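# Shelve the aisle-floor cartons at the far-end shelving

## Task

Pick up every carton lying on the aisle floor and set each one on a shelf in the final shelving section at the far end of the aisle (either side is fine). Each carton must rest directly on the shelf board, not on another carton, sit level, and stay within the shelf's edges. The robot must not tip over or be left leaning.

## Robot and tools

ROBOT. TidyBot++: a mobile base 0.54 m long, 0.50 m wide and 0.38 m tall on four powered casters. It carries a single seven-joint arm ending in a two-finger gripper. The shoulder sits 0.12 m ahead of the base centre, 0.68 m above the floor. Arm segments: upper arm 0.42 m, forearm 0.31 m, hand 0.31 m. At the start the arm is folded with the hand pointing down. There are two cameras: base_camera on the chassis and wrist_camera, which looks along the hand.

FRAMES. Base frame: origin on the floor below the base centre, x forward, y left, z up, in metres. The odometry frame is the base frame as it was when the scene began. base_odometry gives x, y and a heading in rad (left positive, -3.142 to 3.142). It only counts wheel rotation, so slip shows up as travel and it drifts. base_tilt, in degrees, is positive when the robot leans forward or right. hand_pose is the centre of the closed finger pads in the base frame. The hand's own z axis runs out along the fingers, and the fingers open along its y axis.

move. Sends one action and returns the state plus any requested images.
- base: an object holding offsets measured from where the base was last reported, along its axes at that moment. translate_m is metres, forward positive, -2 to 2. strafe_m is metres, left positive, -2 to 2. rotate_rad is radians, counter-clockwise from above positive, -6.3 to 6.3. Combined translate/strafe moves go in a straight line.
- joints: absolute targets by name. Every joint uses radians except gripper_pos.
  - joint_1_rad (turns the whole arm about vertical; positive is clockwise from above, the reverse of heading), joint_3_rad, joint_5_rad and joint_7_rad have no limit and take the short way round.
  - joint_2_rad is -2.249 to 2.249. joint_4_rad is -2.579 to 2.579. joint_6_rad is -2.099 to 2.099.
  - gripper_pos runs from 0 (open) to 1 (closed). The pad gap is roughly 85 x (1 - gripper_pos) mm.
- target: a single list of seven numbers [x, y, z, qw, qx, qy, qz]. It is an absolute hand pose in the base frame (metres plus a unit quaternion), in the same form as hand_pose. When target is used, joints may contain only gripper_pos.
- speeds: caps for this action only.
  - translate_m or strafe_m: 0.05 to 0.5 m/s. Put one value under a single key for a combined move.
  - rotate_rad: 0.1 to 1.57 rad/s.
  - gripper_pos: 0.234 to 0.993 per s.
- min_time_s: 0.1 to 8 s, the shortest duration of the arm motions.
- cameras: a list drawn from base_camera, wrist_camera, all.
- blocking: false returns after about 0.5 s while the robot keeps moving. A later move overrides only the parts it names.
A call with no action just reports the state.

wait(seconds 0 to 10) lets time pass and returns early once everything is at rest. stop brakes all running motions. zoom_image(camera, region [x0,y0,x1,y1] in pixels, at most 504 by 504) enlarges part of the newest image from that camera. read_manual returns licence texts only. finished_scene(scene = current scene number) ends the scene. Make no further calls in that reply.

RESULT LINES.
- base_status, joint_status and hand_status can read moving, done, off_target (at rest but short of the target, possibly still pushing), contact_stop or time_out (uncommanded stops), not_followed (joint targets held back, e.g. to avoid self-collision, with a cause: line), torque_fault, or limit_stop_at_motor_heat.
- hand_target is where the joint targets would put the hand.
- motor_effort gives a percent of maximum per motor, with the action's peak in brackets.
- Motor temperatures lists one value per arm joint. MOTOR HOT appears at 60 °C, and the arm goes limp near 75 °C.
- ARM HIT flags a hard collision. on_its_own lists things the robot did without being told.
- When a refusal, an uncommanded stop or a torque fault shows up, the rest of your move/wait calls in that reply are skipped.

PRACTICAL NOTES.
- A base "done" only means the wheels turned the commanded amount. Check the images.
- A target can swing the elbow, bend off course or overshoot. Out-of-reach poses wander for up to 10 s and then time out.
- Poses low, forward and close to the base are risky and can drive the arm into the chassis. Nothing stops the arm hitting the base.
- To fine-tune, add (wanted - measured) position to your last target. To hold the hand still, resend the hand_target values rather than hand_pose.
- After joint moves, correct with last command + (wanted - read).
- Loads make the arm sag. While holding something, never command a joint to the angle it currently reads.
- Pointing down, the hand reaches about 0.94 m high at most, and only close in.

GRIPPER AND CARTONS. The cartons are empty and crush easily, so close slowly and only a little past first contact. Contact begins roughly where the pad gap equals the carton width. A spring makes the fingers touch a bit earlier than the reading suggests. off_target on the gripper means the fingers are clamping an object. Closing pushes the fingertips about 13 mm further out.

AVOID.
- Dropping cartons or releasing them while they move.
- Slamming into shelves.
- Heavy squeezing, or yanking on a carton that is still resting on something.
- Driving or turning while the arm is caught above about 0.6 m, and swinging an outstretched arm sideways. Both can tip the robot; backing off rights a slight lean.
- Driving the arm into things, which can cause torque faults.

Each tool is called after ">>>" by a JSON object that holds its "api" and its "payload".

## Session

>>> {"api": "move", "payload": {}}

Scene clock: 0.00 s.
Motor temperatures (°C): [30 29 26 26 36 35 38]
base_odometry: x=+0.000 y=+0.000 heading=+0.000
base_tilt: forward=-0.2 right=+0.1
base_status: not commanded
joint_positions: joint_1_rad=+0.006 joint_2_rad=-0.372 joint_3_rad=+3.187 joint_4_rad=-2.545 joint_5_rad=+0.049 joint_6_rad=-0.920 joint_7_rad=+1.590 gripper_pos=+0.002
joint_status: not commanded
motor_effort: joint_1_rad=+0 joint_2_rad=-1 joint_3_rad=+1 joint_4_rad=+13 joint_5_rad=+2 joint_6_rad=+1 joint_7_rad=+0
hand_pose: x=+0.2404 y=-0.0152 z=+0.5851 quat_wxyz=(+0.013, +1.000, +0.000, +0.024) (m; base frame)
hand_target: x=+0.2412 y=-0.0152 z=+0.5856 quat_wxyz=(+0.013, +1.000, +0.000, +0.025) (m; base frame)
hand_status: not commanded
pictures: base_camera, wrist_camera
Images, in order (width x height): base_camera 644x364, wrist_camera 644x476.

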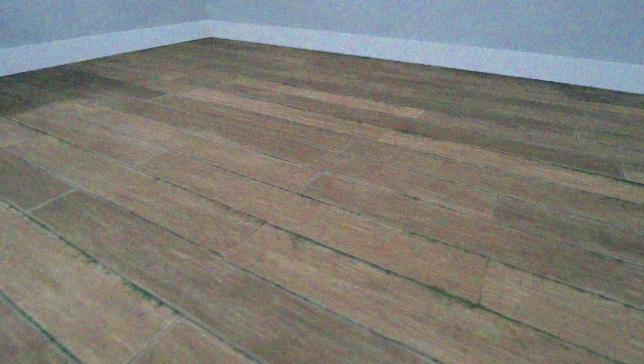

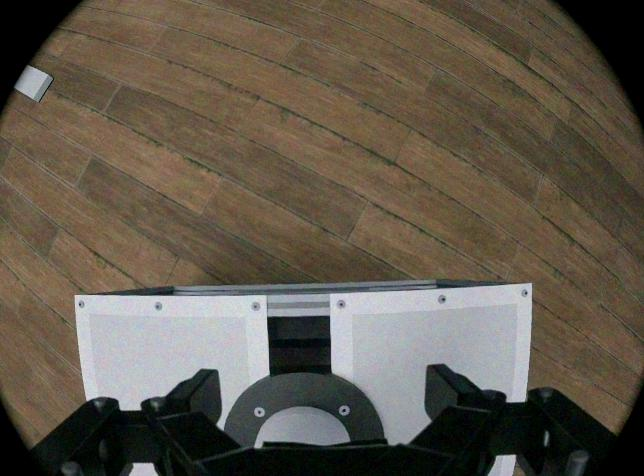

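>>> {"api": "move", "payload": {"base": {"rotate_rad": 0.9}, "cameras": ["all"]}}

>>> {"api": "move", "payload": {"base": {"rotate_rad": 0.9}, "cameras": ["all"]}}

>>> {"api": "move", "payload": {"base": {"rotate_rad": 0.9}, "cameras": ["all"]}}

>>> {"api": "move", "payload": {"base": {"rotate_rad": 0.9}, "cameras": ["all"]}}

>>> {"api": "move", "payload": {"base": {"rotate_rad": 0.9}, "cameras": ["all"]}}

>>> {"api": "move", "payload": {"base": {"rotate_rad": 0.9}, "cameras": ["all"]}}

Scene clock: 11.60 s.
move: done
base_odometry: x=+0.000 y=+0.000 heading=+0.900
base_tilt: forward=-0.2 right=+0.1
base_status: done
joint_positions: joint_1_rad=+0.006 joint_2_rad=-0.372 joint_3_rad=+3.187 joint_4_rad=-2.545 joint_5_rad=+0.049 joint_6_rad=-0.920 joint_7_rad=+1.590 gripper_pos=+0.002
joint_status: not commanded
motor_effort: joint_1_rad=+0(1) joint_2_rad=-1(2) joint_3_rad=+1(2) joint_4_rad=+14(14) joint_5_rad=+1(2) joint_6_rad=+1(2) joint_7_rad=-1(1)
hand_pose: x=+0.2404 y=-0.0152 z=+0.5851 quat_wxyz=(+0.013, +1.000, +0.000, +0.024)
hand_target: x=+0.2412 y=-0.0152 z=+0.5856 quat_wxyz=(+0.013, +1.000, +0.000, +0.025)
hand_status: not commanded
pictures: base_camera, wrist_camera
Images, in order (width x height): base_camera 644x364, wrist_camera 644x476.

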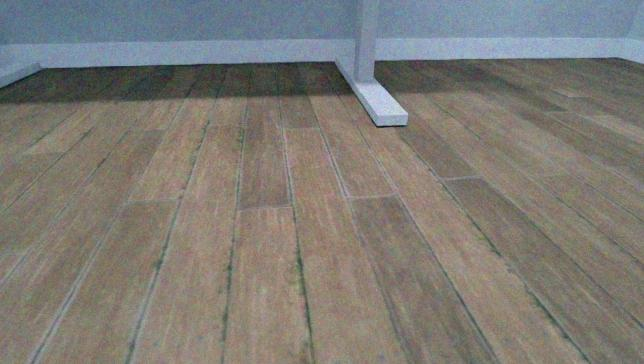

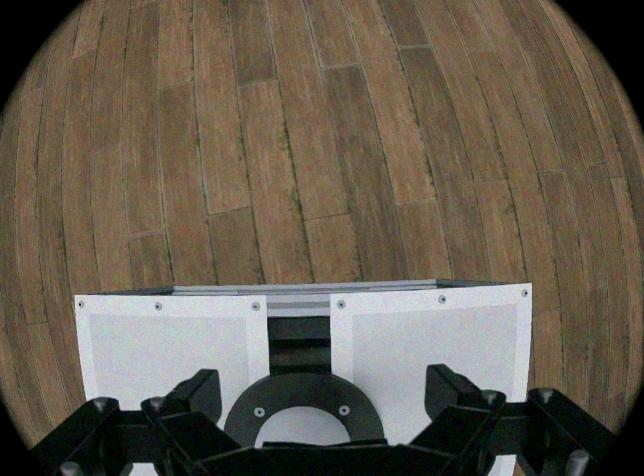

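Scene clock: 13.50 s.
move: done
base_odometry: x=+0.000 y=+0.000 heading=+1.799
base_tilt: forward=-0.2 right=+0.1
base_status: done
joint_positions: joint_1_rad=+0.006 joint_2_rad=-0.372 joint_3_rad=+3.187 joint_4_rad=-2.545 joint_5_rad=+0.049 joint_6_rad=-0.920 joint_7_rad=+1.590 gripper_pos=+0.002
joint_status: not commanded
motor_effort: joint_1_rad=+0(1) joint_2_rad=+0(2) joint_3_rad=+1(2) joint_4_rad=+14(14) joint_5_rad=+2(2) joint_6_rad=+1(2) joint_7_rad=-1(1)
hand_pose: x=+0.2404 y=-0.0152 z=+0.5851 quat_wxyz=(+0.013, +1.000, +0.000, +0.024)
hand_target: x=+0.2412 y=-0.0152 z=+0.5856 quat_wxyz=(+0.013, +1.000, +0.000, +0.025)
hand_status: not commanded
pictures: base_camera, wrist_camera
Images, in order (width x height): base_camera 644x364, wrist_camera 644x476.

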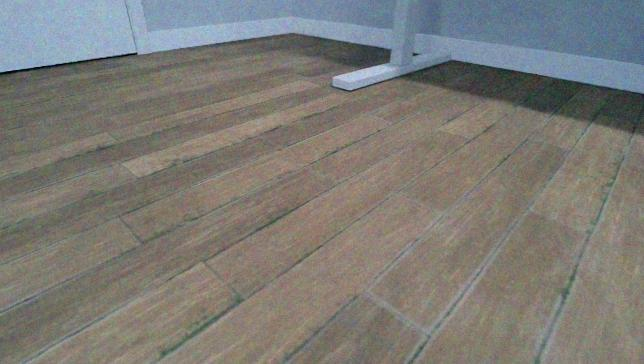

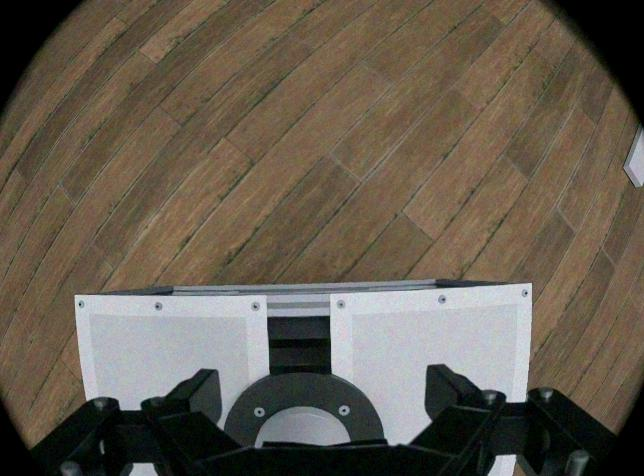

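Scene clock: 15.33 s.
move: done
base_odometry: x=+0.000 y=+0.000 heading=+2.699
base_tilt: forward=-0.2 right=+0.1
base_status: done
joint_positions: joint_1_rad=+0.006 joint_2_rad=-0.372 joint_3_rad=+3.187 joint_4_rad=-2.545 joint_5_rad=+0.049 joint_6_rad=-0.920 joint_7_rad=+1.590 gripper_pos=+0.002
joint_status: not commanded
motor_effort: joint_1_rad=+0(1) joint_2_rad=-2(2) joint_3_rad=+1(2) joint_4_rad=+14(14) joint_5_rad=+1(2) joint_6_rad=+1(2) joint_7_rad=+0(1)
hand_pose: x=+0.2404 y=-0.0152 z=+0.5851 quat_wxyz=(+0.013, +1.000, +0.000, +0.024)
hand_target: x=+0.2412 y=-0.0152 z=+0.5856 quat_wxyz=(+0.013, +1.000, +0.000, +0.025)
hand_status: not commanded
pictures: base_camera, wrist_camera
Images, in order (width x height): base_camera 644x364, wrist_camera 644x476.

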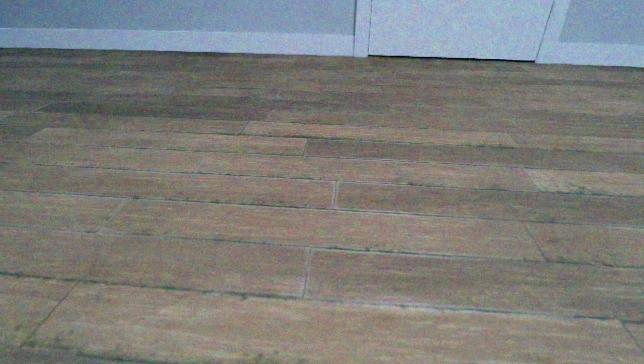

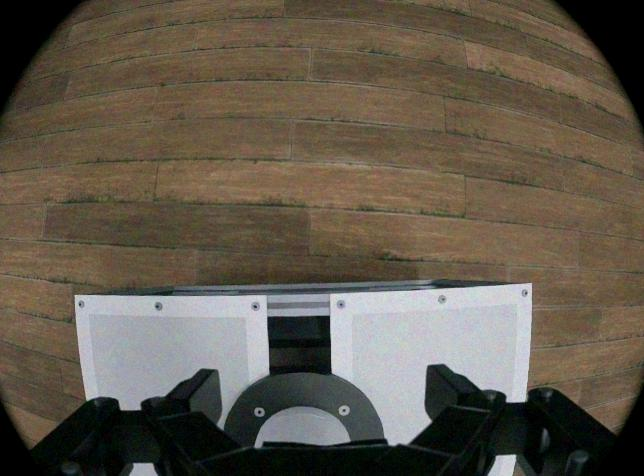

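Scene clock: 17.20 s.
move: done
base_odometry: x=+0.000 y=+0.000 heading=-2.684
base_tilt: forward=-0.2 right=+0.1
base_status: done
joint_positions: joint_1_rad=+0.006 joint_2_rad=-0.372 joint_3_rad=+3.187 joint_4_rad=-2.545 joint_5_rad=+0.049 joint_6_rad=-0.920 joint_7_rad=+1.590 gripper_pos=+0.002
joint_status: not commanded
motor_effort: joint_1_rad=+0(1) joint_2_rad=-1(2) joint_3_rad=+1(2) joint_4_rad=+14(14) joint_5_rad=+1(2) joint_6_rad=+1(2) joint_7_rad=+0(1)
hand_pose: x=+0.2404 y=-0.0152 z=+0.5851 quat_wxyz=(+0.013, +1.000, +0.000, +0.024)
hand_target: x=+0.2412 y=-0.0152 z=+0.5856 quat_wxyz=(+0.013, +1.000, +0.000, +0.025)
hand_status: not commanded
pictures: base_camera, wrist_camera
Images, in order (width x height): base_camera 644x364, wrist_camera 644x476.

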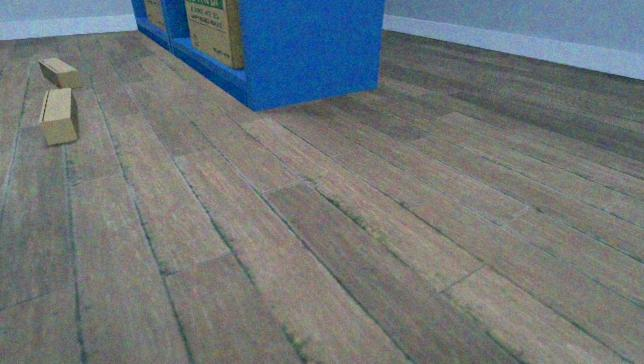

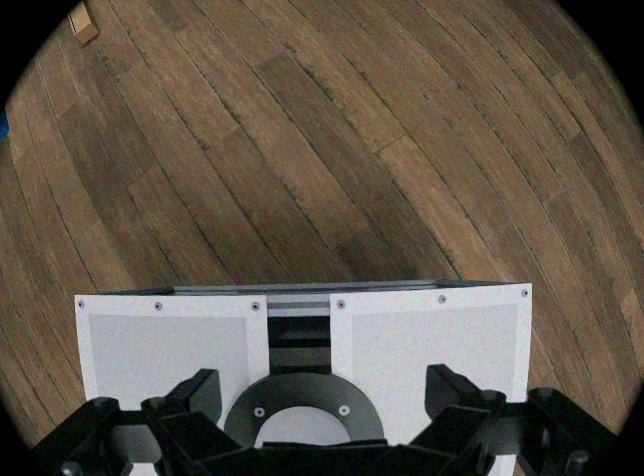

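Scene clock: 19.10 s.
move: done
base_odometry: x=+0.000 y=+0.000 heading=-1.785
base_tilt: forward=-0.2 right=+0.1
base_status: done
joint_positions: joint_1_rad=+0.006 joint_2_rad=-0.372 joint_3_rad=+3.187 joint_4_rad=-2.545 joint_5_rad=+0.049 joint_6_rad=-0.920 joint_7_rad=+1.590 gripper_pos=+0.002
joint_status: not commanded
motor_effort: joint_1_rad=+0(1) joint_2_rad=-1(2) joint_3_rad=+2(2) joint_4_rad=+14(14) joint_5_rad=+1(2) joint_6_rad=+2(2) joint_7_rad=+0(1)
hand_pose: x=+0.2404 y=-0.0152 z=+0.5851 quat_wxyz=(+0.013, +1.000, +0.000, +0.024)
hand_target: x=+0.2412 y=-0.0152 z=+0.5856 quat_wxyz=(+0.013, +1.000, +0.000, +0.025)
hand_status: not commanded
pictures: base_camera, wrist_camera
Images, in order (width x height): base_camera 644x364, wrist_camera 644x476.

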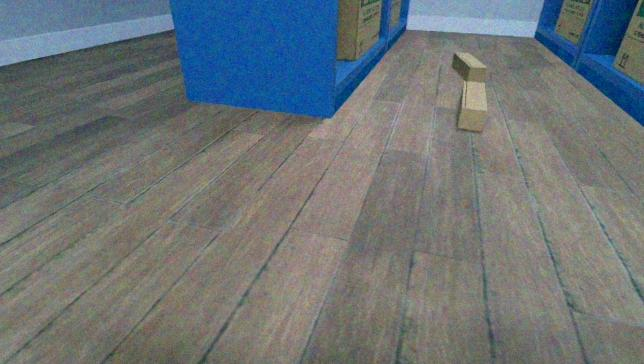

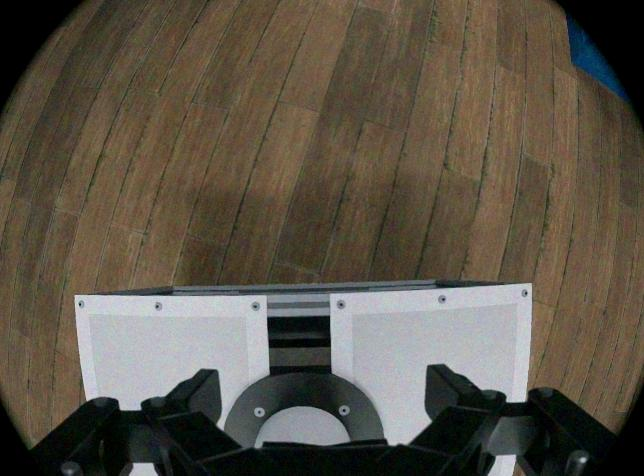

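Scene clock: 21.00 s.
move: done
base_odometry: x=+0.000 y=+0.000 heading=-0.885
base_tilt: forward=-0.2 right=+0.1
base_status: done
joint_positions: joint_1_rad=+0.006 joint_2_rad=-0.372 joint_3_rad=+3.187 joint_4_rad=-2.545 joint_5_rad=+0.049 joint_6_rad=-0.920 joint_7_rad=+1.590 gripper_pos=+0.002
joint_status: not commanded
motor_effort: joint_1_rad=+0(1) joint_2_rad=-2(2) joint_3_rad=+2(2) joint_4_rad=+14(14) joint_5_rad=+2(2) joint_6_rad=+2(2) joint_7_rad=+0(1)
hand_pose: x=+0.2404 y=-0.0152 z=+0.5851 quat_wxyz=(+0.013, +1.000, +0.000, +0.024)
hand_target: x=+0.2412 y=-0.0152 z=+0.5856 quat_wxyz=(+0.013, +1.000, +0.000, +0.025)
hand_status: not commanded
pictures: base_camera, wrist_camera
Images, in order (width x height): base_camera 644x364, wrist_camera 644x476.

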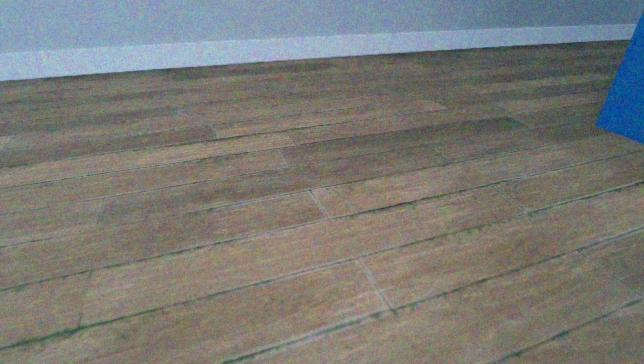

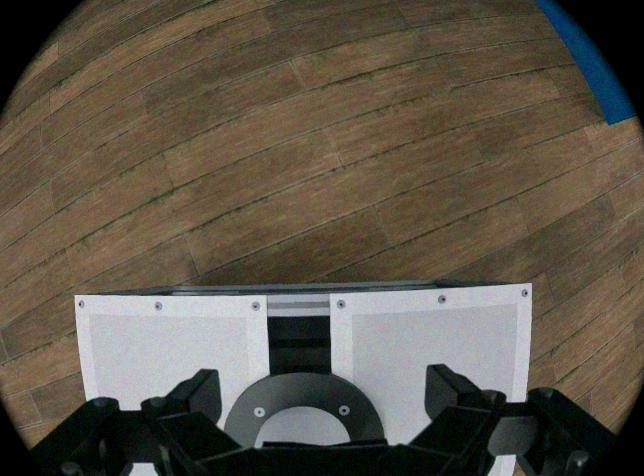

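>>> {"api": "move", "payload": {"base": {"rotate_rad": -1.05}, "joints": {"joint_6_rad": 0.35}, "cameras": ["all"]}}

Scene clock: 32.07 s.
move: done
base_odometry: x=+0.000 y=+0.000 heading=-1.934
base_tilt: forward=-0.2 right=+0.1
base_status: done
joint_positions: joint_1_rad=+0.006 joint_2_rad=-0.372 joint_3_rad=+3.187 joint_4_rad=-2.545 joint_5_rad=+0.049 joint_6_rad=+0.293 joint_7_rad=+1.590 gripper_pos=+0.002
joint_status: all done
motor_effort: joint_1_rad=+0(1) joint_2_rad=-5(6) joint_3_rad=+1(3) joint_4_rad=+18(18) joint_5_rad=+1(2) joint_6_rad=+9(10) joint_7_rad=-1(1)
hand_pose: x=+0.5218 y=-0.0158 z=+0.8011 quat_wxyz=(+0.022, +0.808, +0.007, +0.589)
hand_target: x=+0.5273 y=-0.0155 z=+0.8192 quat_wxyz=(+0.022, +0.790, +0.007, +0.613)
hand_status: not commanded
pictures: base_camera, wrist_camera
Images, in order (width x height): base_camera 644x364, wrist_camera 644x476.

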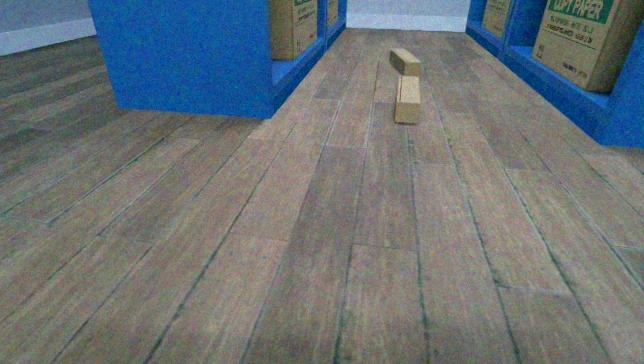

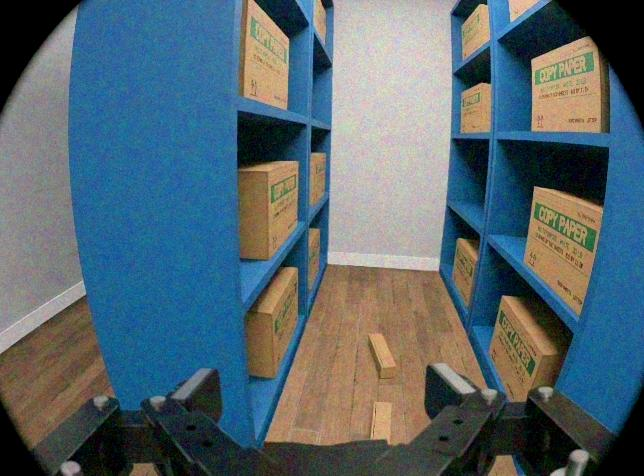

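>>> {"api": "zoom_image", "payload": {"camera": "base_camera", "region": [300, 0, 500, 150]}}

>>> {"api": "zoom_image", "payload": {"camera": "wrist_camera", "region": [200, 0, 640, 440]}}

Scaled by 2.520.

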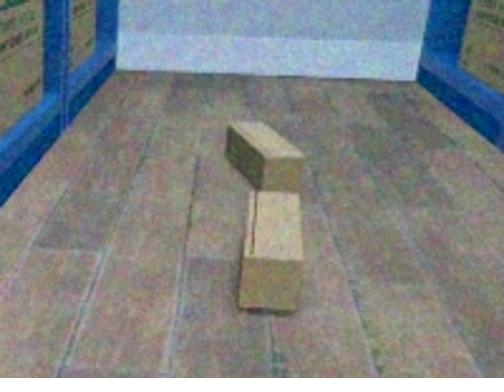

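Scaled by 1.145.

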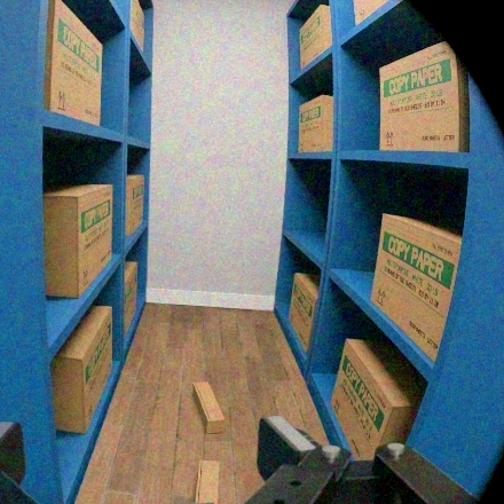

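>>> {"api": "move", "payload": {"base": {"rotate_rad": -0.175}, "cameras": ["all"]}}

>>> {"api": "zoom_image", "payload": {"camera": "base_camera", "region": [250, 0, 450, 140]}}

>>> {"api": "zoom_image", "payload": {"camera": "wrist_camera", "region": [140, 0, 540, 400]}}

Scene clock: 115.40 s.
move: done
base_odometry: x=+0.000 y=+0.000 heading=-2.109
base_tilt: forward=-0.2 right=+0.1
base_status: done
joint_positions: joint_1_rad=+0.006 joint_2_rad=-0.372 joint_3_rad=+3.187 joint_4_rad=-2.545 joint_5_rad=+0.049 joint_6_rad=+0.293 joint_7_rad=+1.590 gripper_pos=+0.002
joint_status: not commanded
motor_effort: joint_1_rad=+1(1) joint_2_rad=-5(6) joint_3_rad=+1(2) joint_4_rad=+18(18) joint_5_rad=+1(2) joint_6_rad=+10(10) joint_7_rad=-1(1)
hand_pose: x=+0.5218 y=-0.0158 z=+0.8011 quat_wxyz=(+0.022, +0.808, +0.007, +0.589)
hand_target: x=+0.5273 y=-0.0155 z=+0.8192 quat_wxyz=(+0.022, +0.790, +0.007, +0.613)
hand_status: not commanded
pictures: base_camera, wrist_camera
Images, in order (width x height): base_camera 644x364, wrist_camera 644x476.

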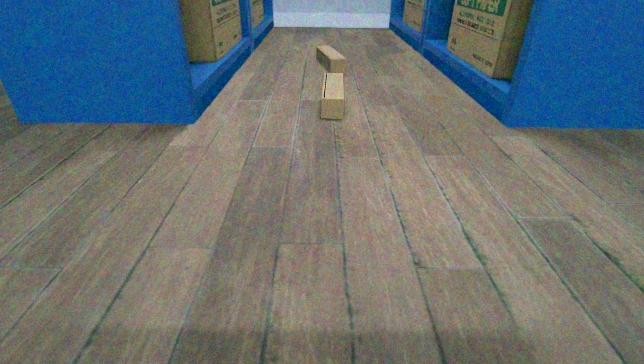

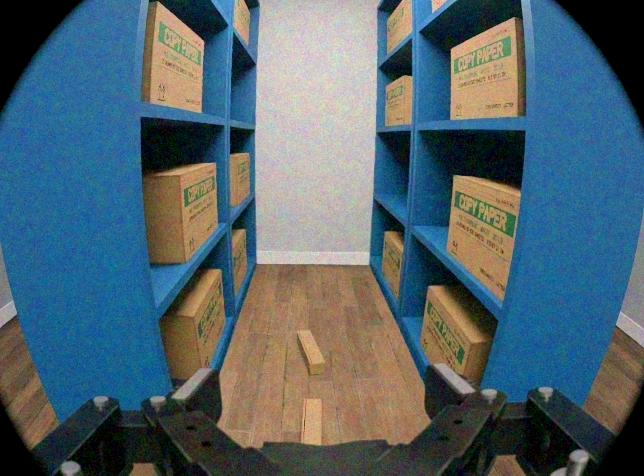

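Scaled by 2.520.

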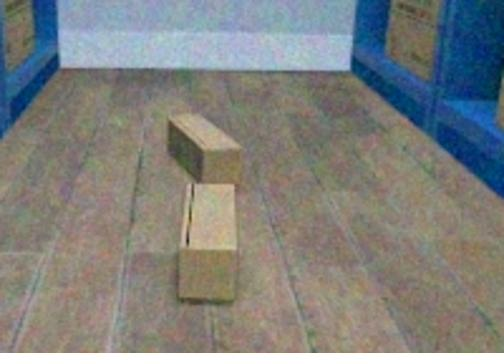

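Scaled by 1.260.

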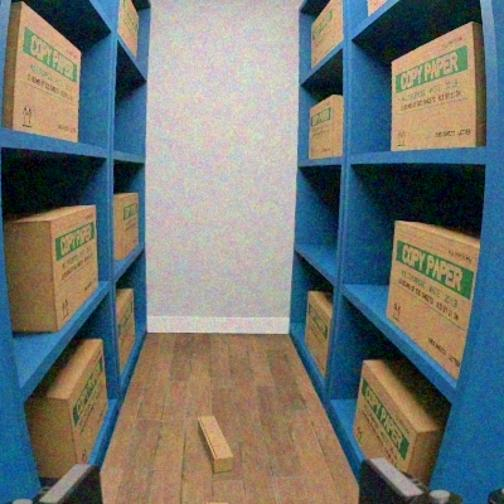

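>>> {"api": "move", "payload": {"base": {"translate_m": 0.50, "strafe_m": -0.03}, "joints": {"joint_1_rad": 0.0, "joint_2_rad": 1.4355, "joint_3_rad": 3.1416, "joint_4_rad": -1.911, "joint_5_rad": 0.0, "joint_6_rad": 0.9385, "joint_7_rad": 1.5708, "gripper_pos": 0.0}, "min_time_s": 4, "cameras": ["all"]}}

Scene clock: 192.83 s.
move: done
base_odometry: x=-0.282 y=-0.414 heading=-2.109
base_tilt: forward=-0.2 right=+0.1
base_status: done
joint_positions: joint_1_rad=+0.006 joint_2_rad=+1.406 joint_3_rad=+3.165 joint_4_rad=-1.926 joint_5_rad=+0.042 joint_6_rad=+0.884 joint_7_rad=+1.590 gripper_pos=+0.002
joint_status: all done
motor_effort: joint_1_rad=+0(2) joint_2_rad=-33(36) joint_3_rad=+1(2) joint_4_rad=+2(19) joint_5_rad=+1(2) joint_6_rad=+6(10) joint_7_rad=+0(2)
hand_pose: x=+0.6736 y=-0.0055 z=+0.2025 quat_wxyz=(+0.005, +0.940, +0.026, +0.340)
hand_target: x=+0.6804 y=+0.0013 z=+0.1996 quat_wxyz=(+0.000, +0.933, +0.000, +0.359)
hand_status: not commanded
pictures: base_camera, wrist_camera
Images, in order (width x height): base_camera 644x364, wrist_camera 644x476.

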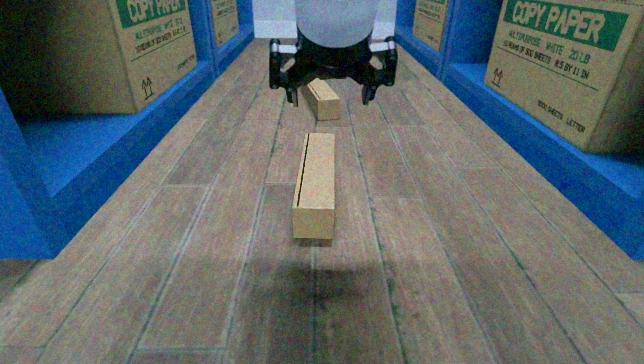

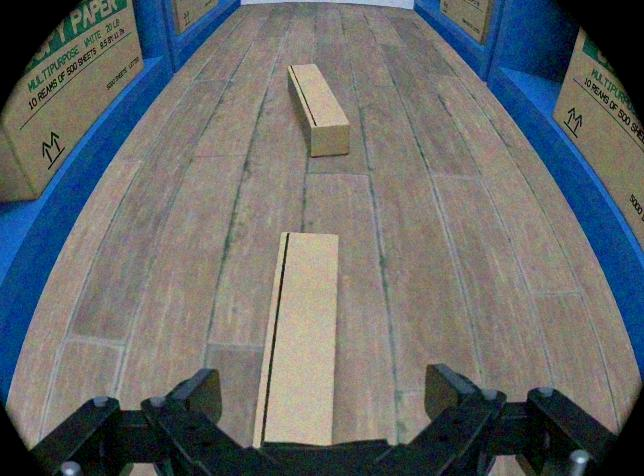

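>>> {"api": "move", "payload": {"base": {"translate_m": 0.022, "strafe_m": 0.035, "rotate_rad": -0.03}, "joints": {"joint_1_rad": 0.0, "joint_2_rad": 1.69, "joint_3_rad": 3.1216, "joint_4_rad": -1.6776, "joint_5_rad": -0.04, "joint_6_rad": 0.9835, "joint_7_rad": 1.5508}, "min_time_s": 2, "cameras": ["all"]}}

Scene clock: 207.27 s.
move: done
base_odometry: x=-0.263 y=-0.451 heading=-2.139
base_tilt: forward=-0.2 right=+0.1
base_status: done
joint_positions: joint_1_rad=+0.000 joint_2_rad=+1.655 joint_3_rad=+3.145 joint_4_rad=-1.691 joint_5_rad=+0.002 joint_6_rad=+0.929 joint_7_rad=+1.589 gripper_pos=+0.002
joint_status: all done
motor_effort: joint_1_rad=+0(5) joint_2_rad=-32(35) joint_3_rad=+0(3) joint_4_rad=+2(4) joint_5_rad=+1(2) joint_6_rad=+7(9) joint_7_rad=+0(1)
hand_pose: x=+0.6808 y=-0.0001 z=+0.1055 quat_wxyz=(+0.004, +0.935, +0.010, +0.354)
hand_target: x=+0.6801 y=+0.0012 z=+0.0995 quat_wxyz=(-0.001, +0.929, -0.031, +0.370)
hand_status: not commanded
pictures: base_camera, wrist_camera
Images, in order (width x height): base_camera 644x364, wrist_camera 644x476.

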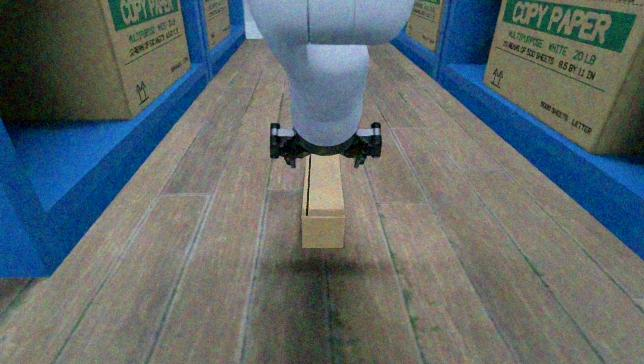

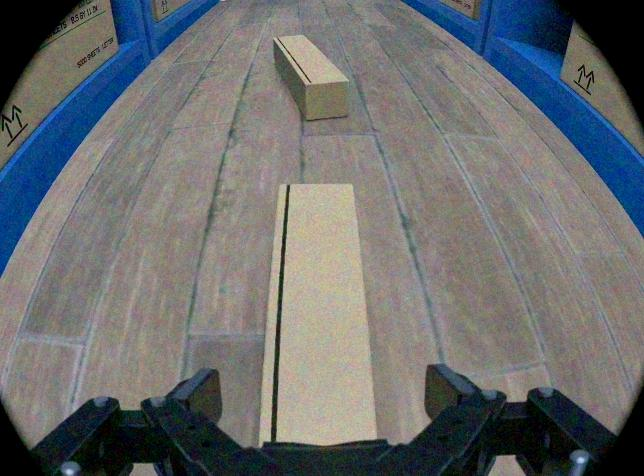

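>>> {"api": "move", "payload": {"joints": {"joint_2_rad": 1.8027, "joint_4_rad": -1.5525, "joint_6_rad": 0.979}, "min_time_s": 1.5, "cameras": ["all"]}}

>>> {"api": "zoom_image", "payload": {"camera": "base_camera", "region": [240, 120, 420, 280]}}

Scene clock: 217.17 s.
move: done
base_odometry: x=-0.263 y=-0.451 heading=-2.139
base_tilt: forward=-0.2 right=+0.1
base_status: not commanded
joint_positions: joint_1_rad=+0.000 joint_2_rad=+1.765 joint_3_rad=+3.145 joint_4_rad=-1.567 joint_5_rad=+0.002 joint_6_rad=+0.929 joint_7_rad=+1.589 gripper_pos=+0.002
joint_status: all done
motor_effort: joint_1_rad=+1(1) joint_2_rad=-33(34) joint_3_rad=+0(1) joint_4_rad=+2(3) joint_5_rad=+1(2) joint_6_rad=+7(8) joint_7_rad=-1(1)
hand_pose: x=+0.6821 y=+0.0000 z=+0.0617 quat_wxyz=(+0.004, +0.932, +0.010, +0.361)
hand_target: x=+0.6774 y=+0.0007 z=+0.0536 quat_wxyz=(-0.001, +0.927, -0.032, +0.373)
hand_status: not commanded
pictures: base_camera, wrist_camera
Images, in order (width x height): base_camera 644x364, wrist_camera 644x476.

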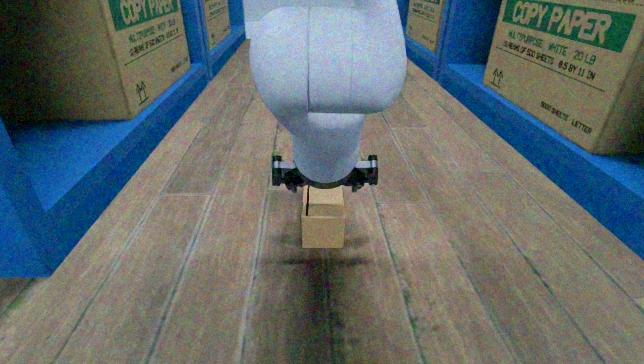

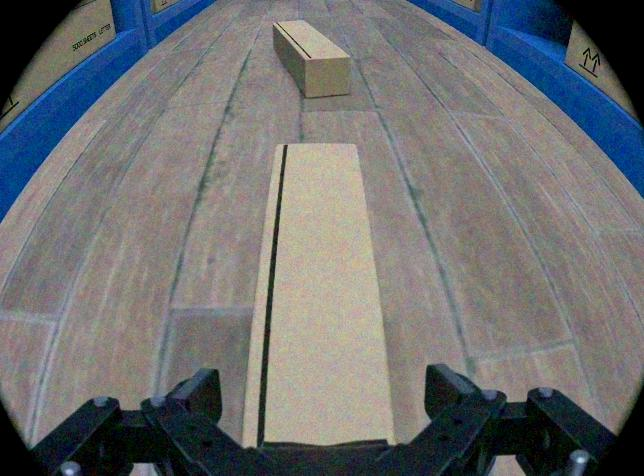

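Scaled by 2.800.

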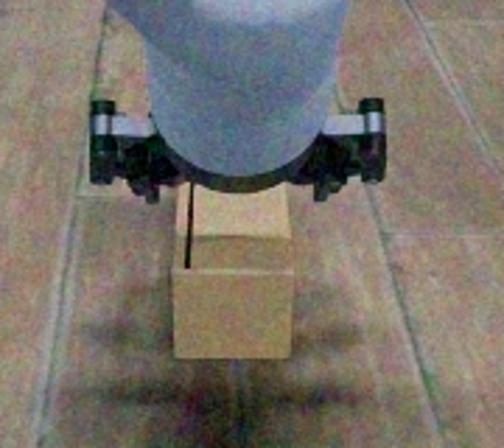

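>>> {"api": "move", "payload": {"joints": {"joint_2_rad": 1.8613, "joint_4_rad": -1.476, "joint_6_rad": 0.961}, "min_time_s": 1.5}}

>>> {"api": "move", "payload": {"joints": {"gripper_pos": 0.25}, "speeds": {"gripper_pos": 0.234}, "cameras": ["all"]}}

>>> {"api": "zoom_image", "payload": {"camera": "base_camera", "region": [240, 120, 420, 280]}}

Scene clock: 223.83 s.
move: done
base_odometry: x=-0.263 y=-0.451 heading=-2.139
base_tilt: forward=-0.2 right=+0.1
base_status: not commanded
joint_positions: joint_1_rad=+0.000 joint_2_rad=+1.822 joint_3_rad=+3.145 joint_4_rad=-1.491 joint_5_rad=+0.002 joint_6_rad=+0.929 joint_7_rad=+1.589 gripper_pos=+0.002
joint_status: all done
motor_effort: joint_1_rad=+0(1) joint_2_rad=-33(34) joint_3_rad=+1(1) joint_4_rad=+2(3) joint_5_rad=+1(2) joint_6_rad=+6(8) joint_7_rad=+0(1)
hand_pose: x=+0.6868 y=+0.0001 z=+0.0413 quat_wxyz=(+0.004, +0.929, +0.010, +0.370)
hand_target: x=+0.6765 y=+0.0005 z=+0.0286 quat_wxyz=(-0.001, +0.927, -0.032, +0.373)
hand_status: not commanded
pictures: none

Scene clock: 225.50 s.
move: done
base_odometry: x=-0.263 y=-0.451 heading=-2.139
base_tilt: forward=-0.2 right=+0.1
base_status: not commanded
joint_positions: joint_1_rad=+0.000 joint_2_rad=+1.822 joint_3_rad=+3.145 joint_4_rad=-1.491 joint_5_rad=+0.002 joint_6_rad=+0.929 joint_7_rad=+1.589 gripper_pos=+0.252
joint_status: all done
motor_effort: joint_1_rad=+0(1) joint_2_rad=-32(34) joint_3_rad=+1(1) joint_4_rad=+3(3) joint_5_rad=+1(2) joint_6_rad=+6(8) joint_7_rad=+0(1)
hand_pose: x=+0.6868 y=+0.0001 z=+0.0413 quat_wxyz=(+0.004, +0.929, +0.010, +0.370)
hand_target: x=+0.6765 y=+0.0005 z=+0.0286 quat_wxyz=(-0.001, +0.927, -0.032, +0.373)
hand_status: not commanded
pictures: base_camera, wrist_camera
Images, in order (width x height): base_camera 644x364, wrist_camera 644x476.

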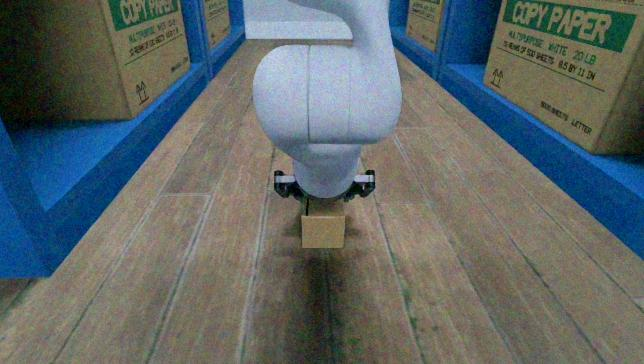

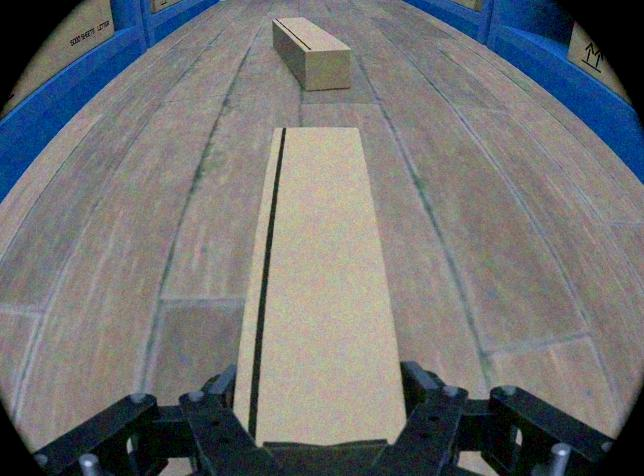

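Scaled by 2.800.

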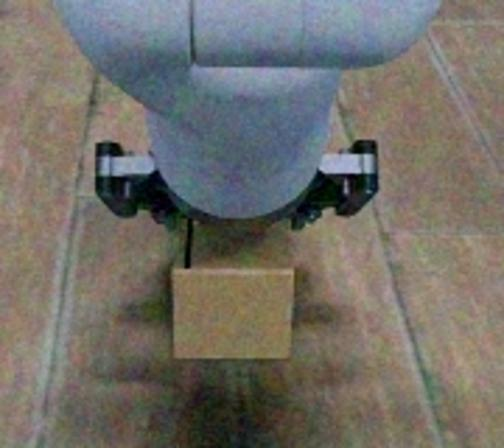

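>>> {"api": "move", "payload": {"joints": {"gripper_pos": 0.28}, "speeds": {"gripper_pos": 0.234}, "cameras": ["wrist_camera"]}}

>>> {"api": "zoom_image", "payload": {"camera": "wrist_camera", "region": [180, 320, 460, 476]}}

>>> {"api": "move", "payload": {"joints": {"gripper_pos": 0.30}, "speeds": {"gripper_pos": 0.234}, "cameras": ["wrist_camera"]}}

>>> {"api": "zoom_image", "payload": {"camera": "wrist_camera", "region": [180, 320, 460, 476]}}

Scene clock: 234.53 s.
move: done
base_odometry: x=-0.263 y=-0.451 heading=-2.139
base_tilt: forward=-0.2 right=+0.1
base_status: not commanded
joint_positions: joint_1_rad=+0.000 joint_2_rad=+1.822 joint_3_rad=+3.145 joint_4_rad=-1.491 joint_5_rad=+0.002 joint_6_rad=+0.929 joint_7_rad=+1.589 gripper_pos=+0.280
joint_status: all done
motor_effort: joint_1_rad=+0(1) joint_2_rad=-33(33) joint_3_rad=+0(1) joint_4_rad=+2(3) joint_5_rad=+1(1) joint_6_rad=+7(8) joint_7_rad=+0(1)
hand_pose: x=+0.6869 y=+0.0004 z=+0.0413 quat_wxyz=(+0.004, +0.929, +0.010, +0.370)
hand_target: x=+0.6765 y=+0.0005 z=+0.0286 quat_wxyz=(-0.001, +0.927, -0.032, +0.373)
hand_status: not commanded
Images, in order (width x height): wrist_camera 644x476.

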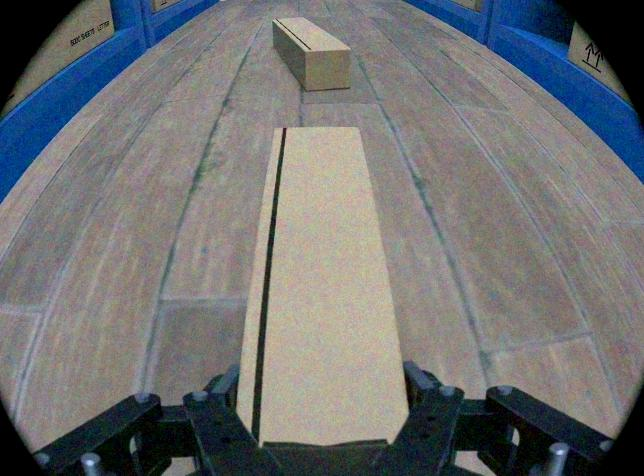

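Scaled by 1.800.

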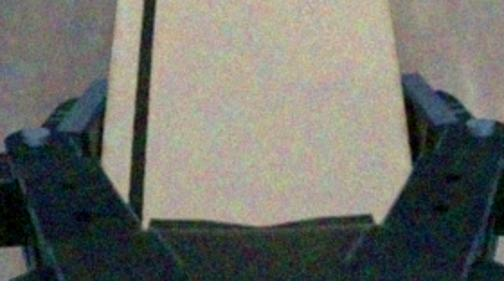

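Scene clock: 235.20 s.
move: done
base_odometry: x=-0.263 y=-0.451 heading=-2.139
base_tilt: forward=-0.2 right=+0.1
base_status: not commanded
joint_positions: joint_1_rad=+0.000 joint_2_rad=+1.822 joint_3_rad=+3.145 joint_4_rad=-1.491 joint_5_rad=+0.002 joint_6_rad=+0.929 joint_7_rad=+1.589 gripper_pos=+0.299
joint_status: all done
motor_effort: joint_1_rad=+0(1) joint_2_rad=-32(33) joint_3_rad=+1(1) joint_4_rad=+2(3) joint_5_rad=+1(2) joint_6_rad=+6(8) joint_7_rad=+0(1)
hand_pose: x=+0.6869 y=+0.0004 z=+0.0413 quat_wxyz=(+0.004, +0.929, +0.010, +0.370)
hand_target: x=+0.6765 y=+0.0005 z=+0.0286 quat_wxyz=(-0.001, +0.927, -0.032, +0.373)
hand_status: not commanded
Images, in order (width x height): wrist_camera 644x476.

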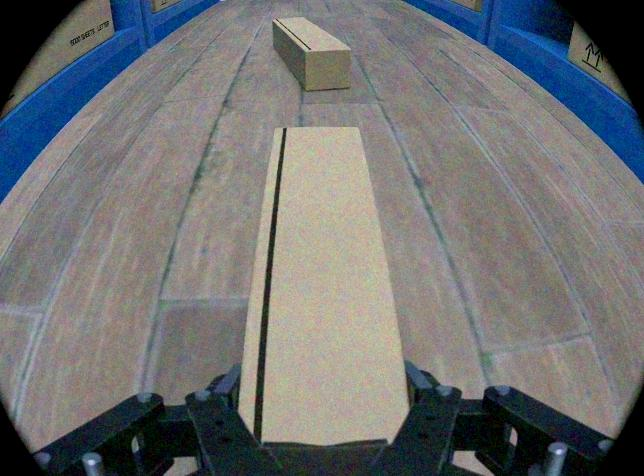

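Scaled by 1.800.

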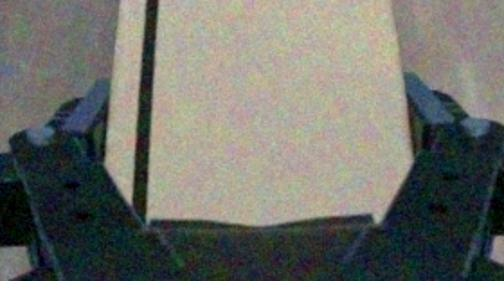

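>>> {"api": "move", "payload": {"joints": {"gripper_pos": 0.315}, "speeds": {"gripper_pos": 0.234}, "cameras": ["wrist_camera"]}}

>>> {"api": "zoom_image", "payload": {"camera": "wrist_camera", "region": [180, 320, 460, 476]}}

>>> {"api": "move", "payload": {"joints": {"gripper_pos": 0.33}, "speeds": {"gripper_pos": 0.234}, "cameras": ["wrist_camera"]}}

>>> {"api": "zoom_image", "payload": {"camera": "wrist_camera", "region": [180, 320, 460, 476]}}

Scene clock: 241.90 s.
move: done
base_odometry: x=-0.263 y=-0.451 heading=-2.139
base_tilt: forward=-0.2 right=+0.1
base_status: not commanded
joint_positions: joint_1_rad=+0.000 joint_2_rad=+1.822 joint_3_rad=+3.145 joint_4_rad=-1.491 joint_5_rad=+0.002 joint_6_rad=+0.929 joint_7_rad=+1.589 gripper_pos=+0.315
joint_status: all done
motor_effort: joint_1_rad=+0(1) joint_2_rad=-32(33) joint_3_rad=+0(1) joint_4_rad=+3(3) joint_5_rad=+1(1) joint_6_rad=+6(7) joint_7_rad=+0(1)
hand_pose: x=+0.6869 y=+0.0004 z=+0.0413 quat_wxyz=(+0.004, +0.929, +0.010, +0.370)
hand_target: x=+0.6765 y=+0.0005 z=+0.0286 quat_wxyz=(-0.001, +0.927, -0.032, +0.373)
hand_status: not commanded
Images, in order (width x height): wrist_camera 644x476.

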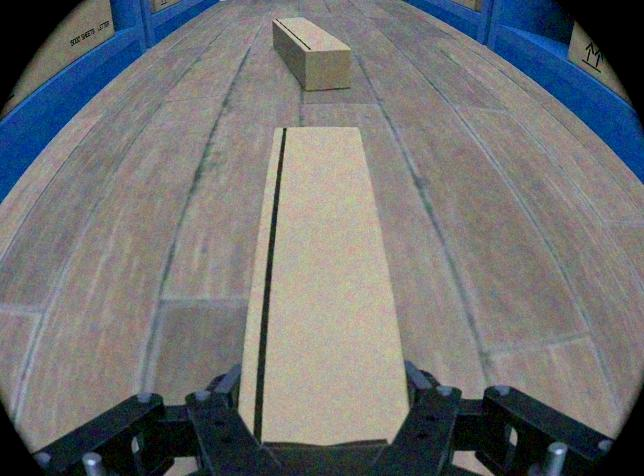

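Scaled by 1.800.

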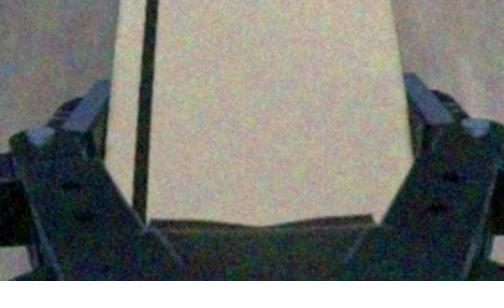

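Scene clock: 242.53 s.
move: done
base_odometry: x=-0.263 y=-0.451 heading=-2.139
base_tilt: forward=-0.2 right=+0.1
base_status: not commanded
joint_positions: joint_1_rad=+0.000 joint_2_rad=+1.822 joint_3_rad=+3.145 joint_4_rad=-1.491 joint_5_rad=+0.002 joint_6_rad=+0.929 joint_7_rad=+1.589 gripper_pos=+0.329
joint_status: all done
motor_effort: joint_1_rad=+0(1) joint_2_rad=-30(33) joint_3_rad=+0(1) joint_4_rad=+3(3) joint_5_rad=+1(2) joint_6_rad=+5(7) joint_7_rad=+0(1)
hand_pose: x=+0.6869 y=+0.0004 z=+0.0413 quat_wxyz=(+0.004, +0.929, +0.010, +0.370)
hand_target: x=+0.6765 y=+0.0005 z=+0.0286 quat_wxyz=(-0.001, +0.927, -0.032, +0.373)
hand_status: not commanded
Images, in order (width x height): wrist_camera 644x476.

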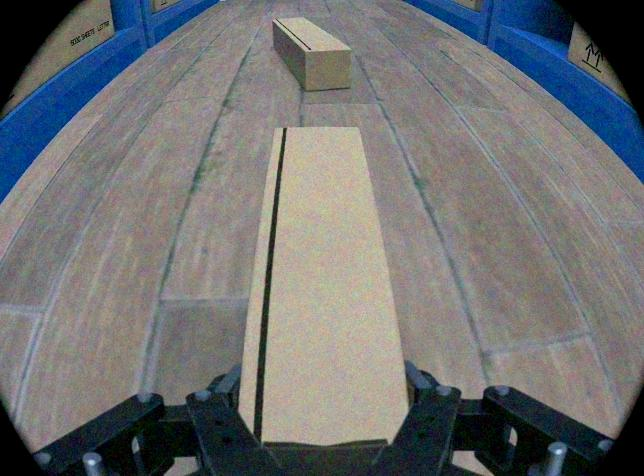

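Scaled by 1.800.

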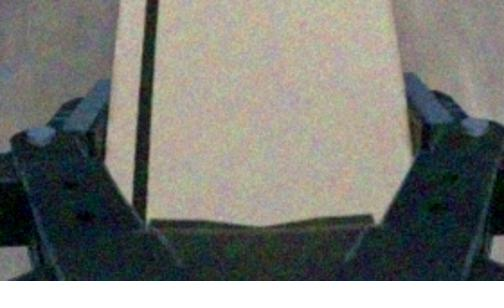

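>>> {"api": "move", "payload": {"joints": {"joint_2_rad": 1.8027, "joint_4_rad": -1.5525, "joint_6_rad": 0.979}, "min_time_s": 2, "cameras": ["all"]}}

>>> {"api": "zoom_image", "payload": {"camera": "base_camera", "region": [240, 120, 420, 280]}}

Scene clock: 255.03 s.
move: done
base_odometry: x=-0.263 y=-0.451 heading=-2.139
base_tilt: forward=-0.2 right=+0.1
base_status: not commanded
joint_positions: joint_1_rad=+0.000 joint_2_rad=+1.822 joint_3_rad=+3.144 joint_4_rad=-1.524 joint_5_rad=+0.001 joint_6_rad=+0.951 joint_7_rad=+1.588 gripper_pos=+0.329
joint_status: all done
motor_effort: joint_1_rad=+0(1) joint_2_rad=-27(33) joint_3_rad=+0(1) joint_4_rad=+0(4) joint_5_rad=+1(2) joint_6_rad=+3(7) joint_7_rad=+0(1)
hand_pose: x=+0.6745 y=+0.0004 z=+0.0411 quat_wxyz=(+0.004, +0.931, +0.009, +0.365)
hand_target: x=+0.6774 y=+0.0007 z=+0.0536 quat_wxyz=(-0.001, +0.927, -0.032, +0.373)
hand_status: not commanded
pictures: base_camera, wrist_camera
Images, in order (width x height): base_camera 644x364, wrist_camera 644x476.

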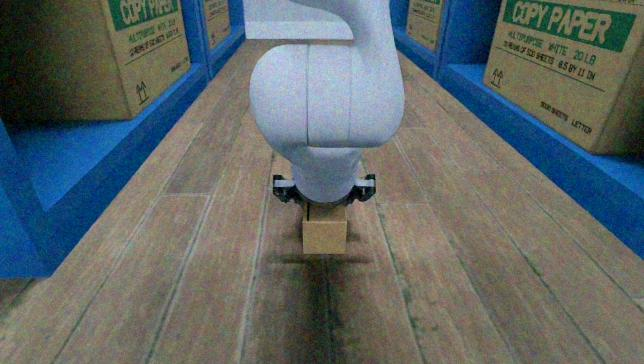

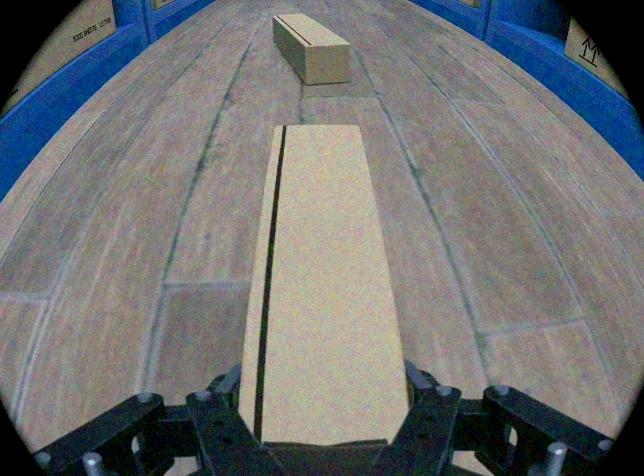

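Scaled by 2.800.

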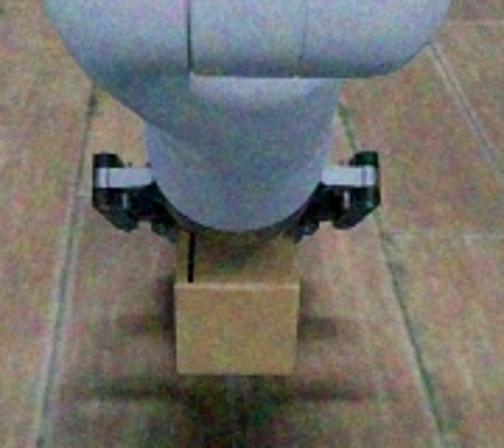

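>>> {"api": "move", "payload": {"joints": {"joint_2_rad": 1.68, "joint_4_rad": -1.6676, "joint_6_rad": 0.9835}, "min_time_s": 2.5, "cameras": ["all"]}}

>>> {"api": "zoom_image", "payload": {"camera": "base_camera", "region": [240, 100, 420, 260]}}

Scene clock: 262.77 s.
move: done
base_odometry: x=-0.263 y=-0.451 heading=-2.139
base_tilt: forward=-0.2 right=+0.1
base_status: not commanded
joint_positions: joint_1_rad=+0.000 joint_2_rad=+1.739 joint_3_rad=+3.144 joint_4_rad=-1.654 joint_5_rad=+0.001 joint_6_rad=+0.951 joint_7_rad=+1.588 gripper_pos=+0.329
joint_status: all done
motor_effort: joint_1_rad=+0(1) joint_2_rad=-33(34) joint_3_rad=+0(1) joint_4_rad=+1(2) joint_5_rad=+1(2) joint_6_rad=+7(8) joint_7_rad=+0(1)
hand_pose: x=+0.6563 y=+0.0003 z=+0.0689 quat_wxyz=(+0.004, +0.939, +0.009, +0.343)
hand_target: x=+0.6912 y=+0.0012 z=+0.1066 quat_wxyz=(-0.001, +0.925, -0.031, +0.379)
hand_status: not commanded
pictures: base_camera, wrist_camera
Images, in order (width x height): base_camera 644x364, wrist_camera 644x476.

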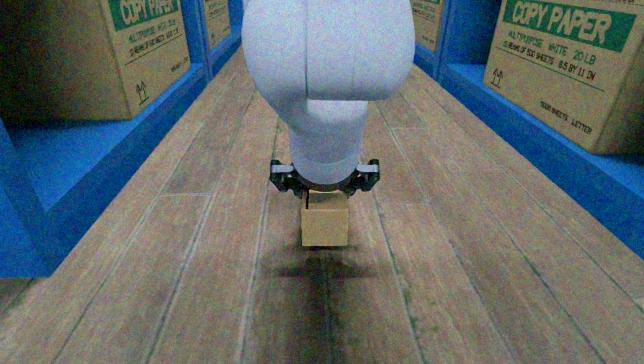

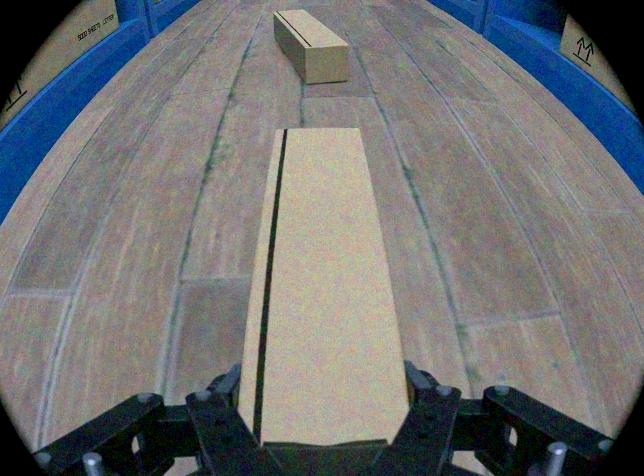

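Scaled by 2.800.

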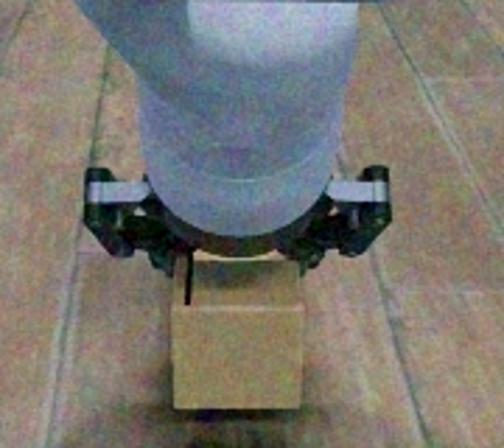

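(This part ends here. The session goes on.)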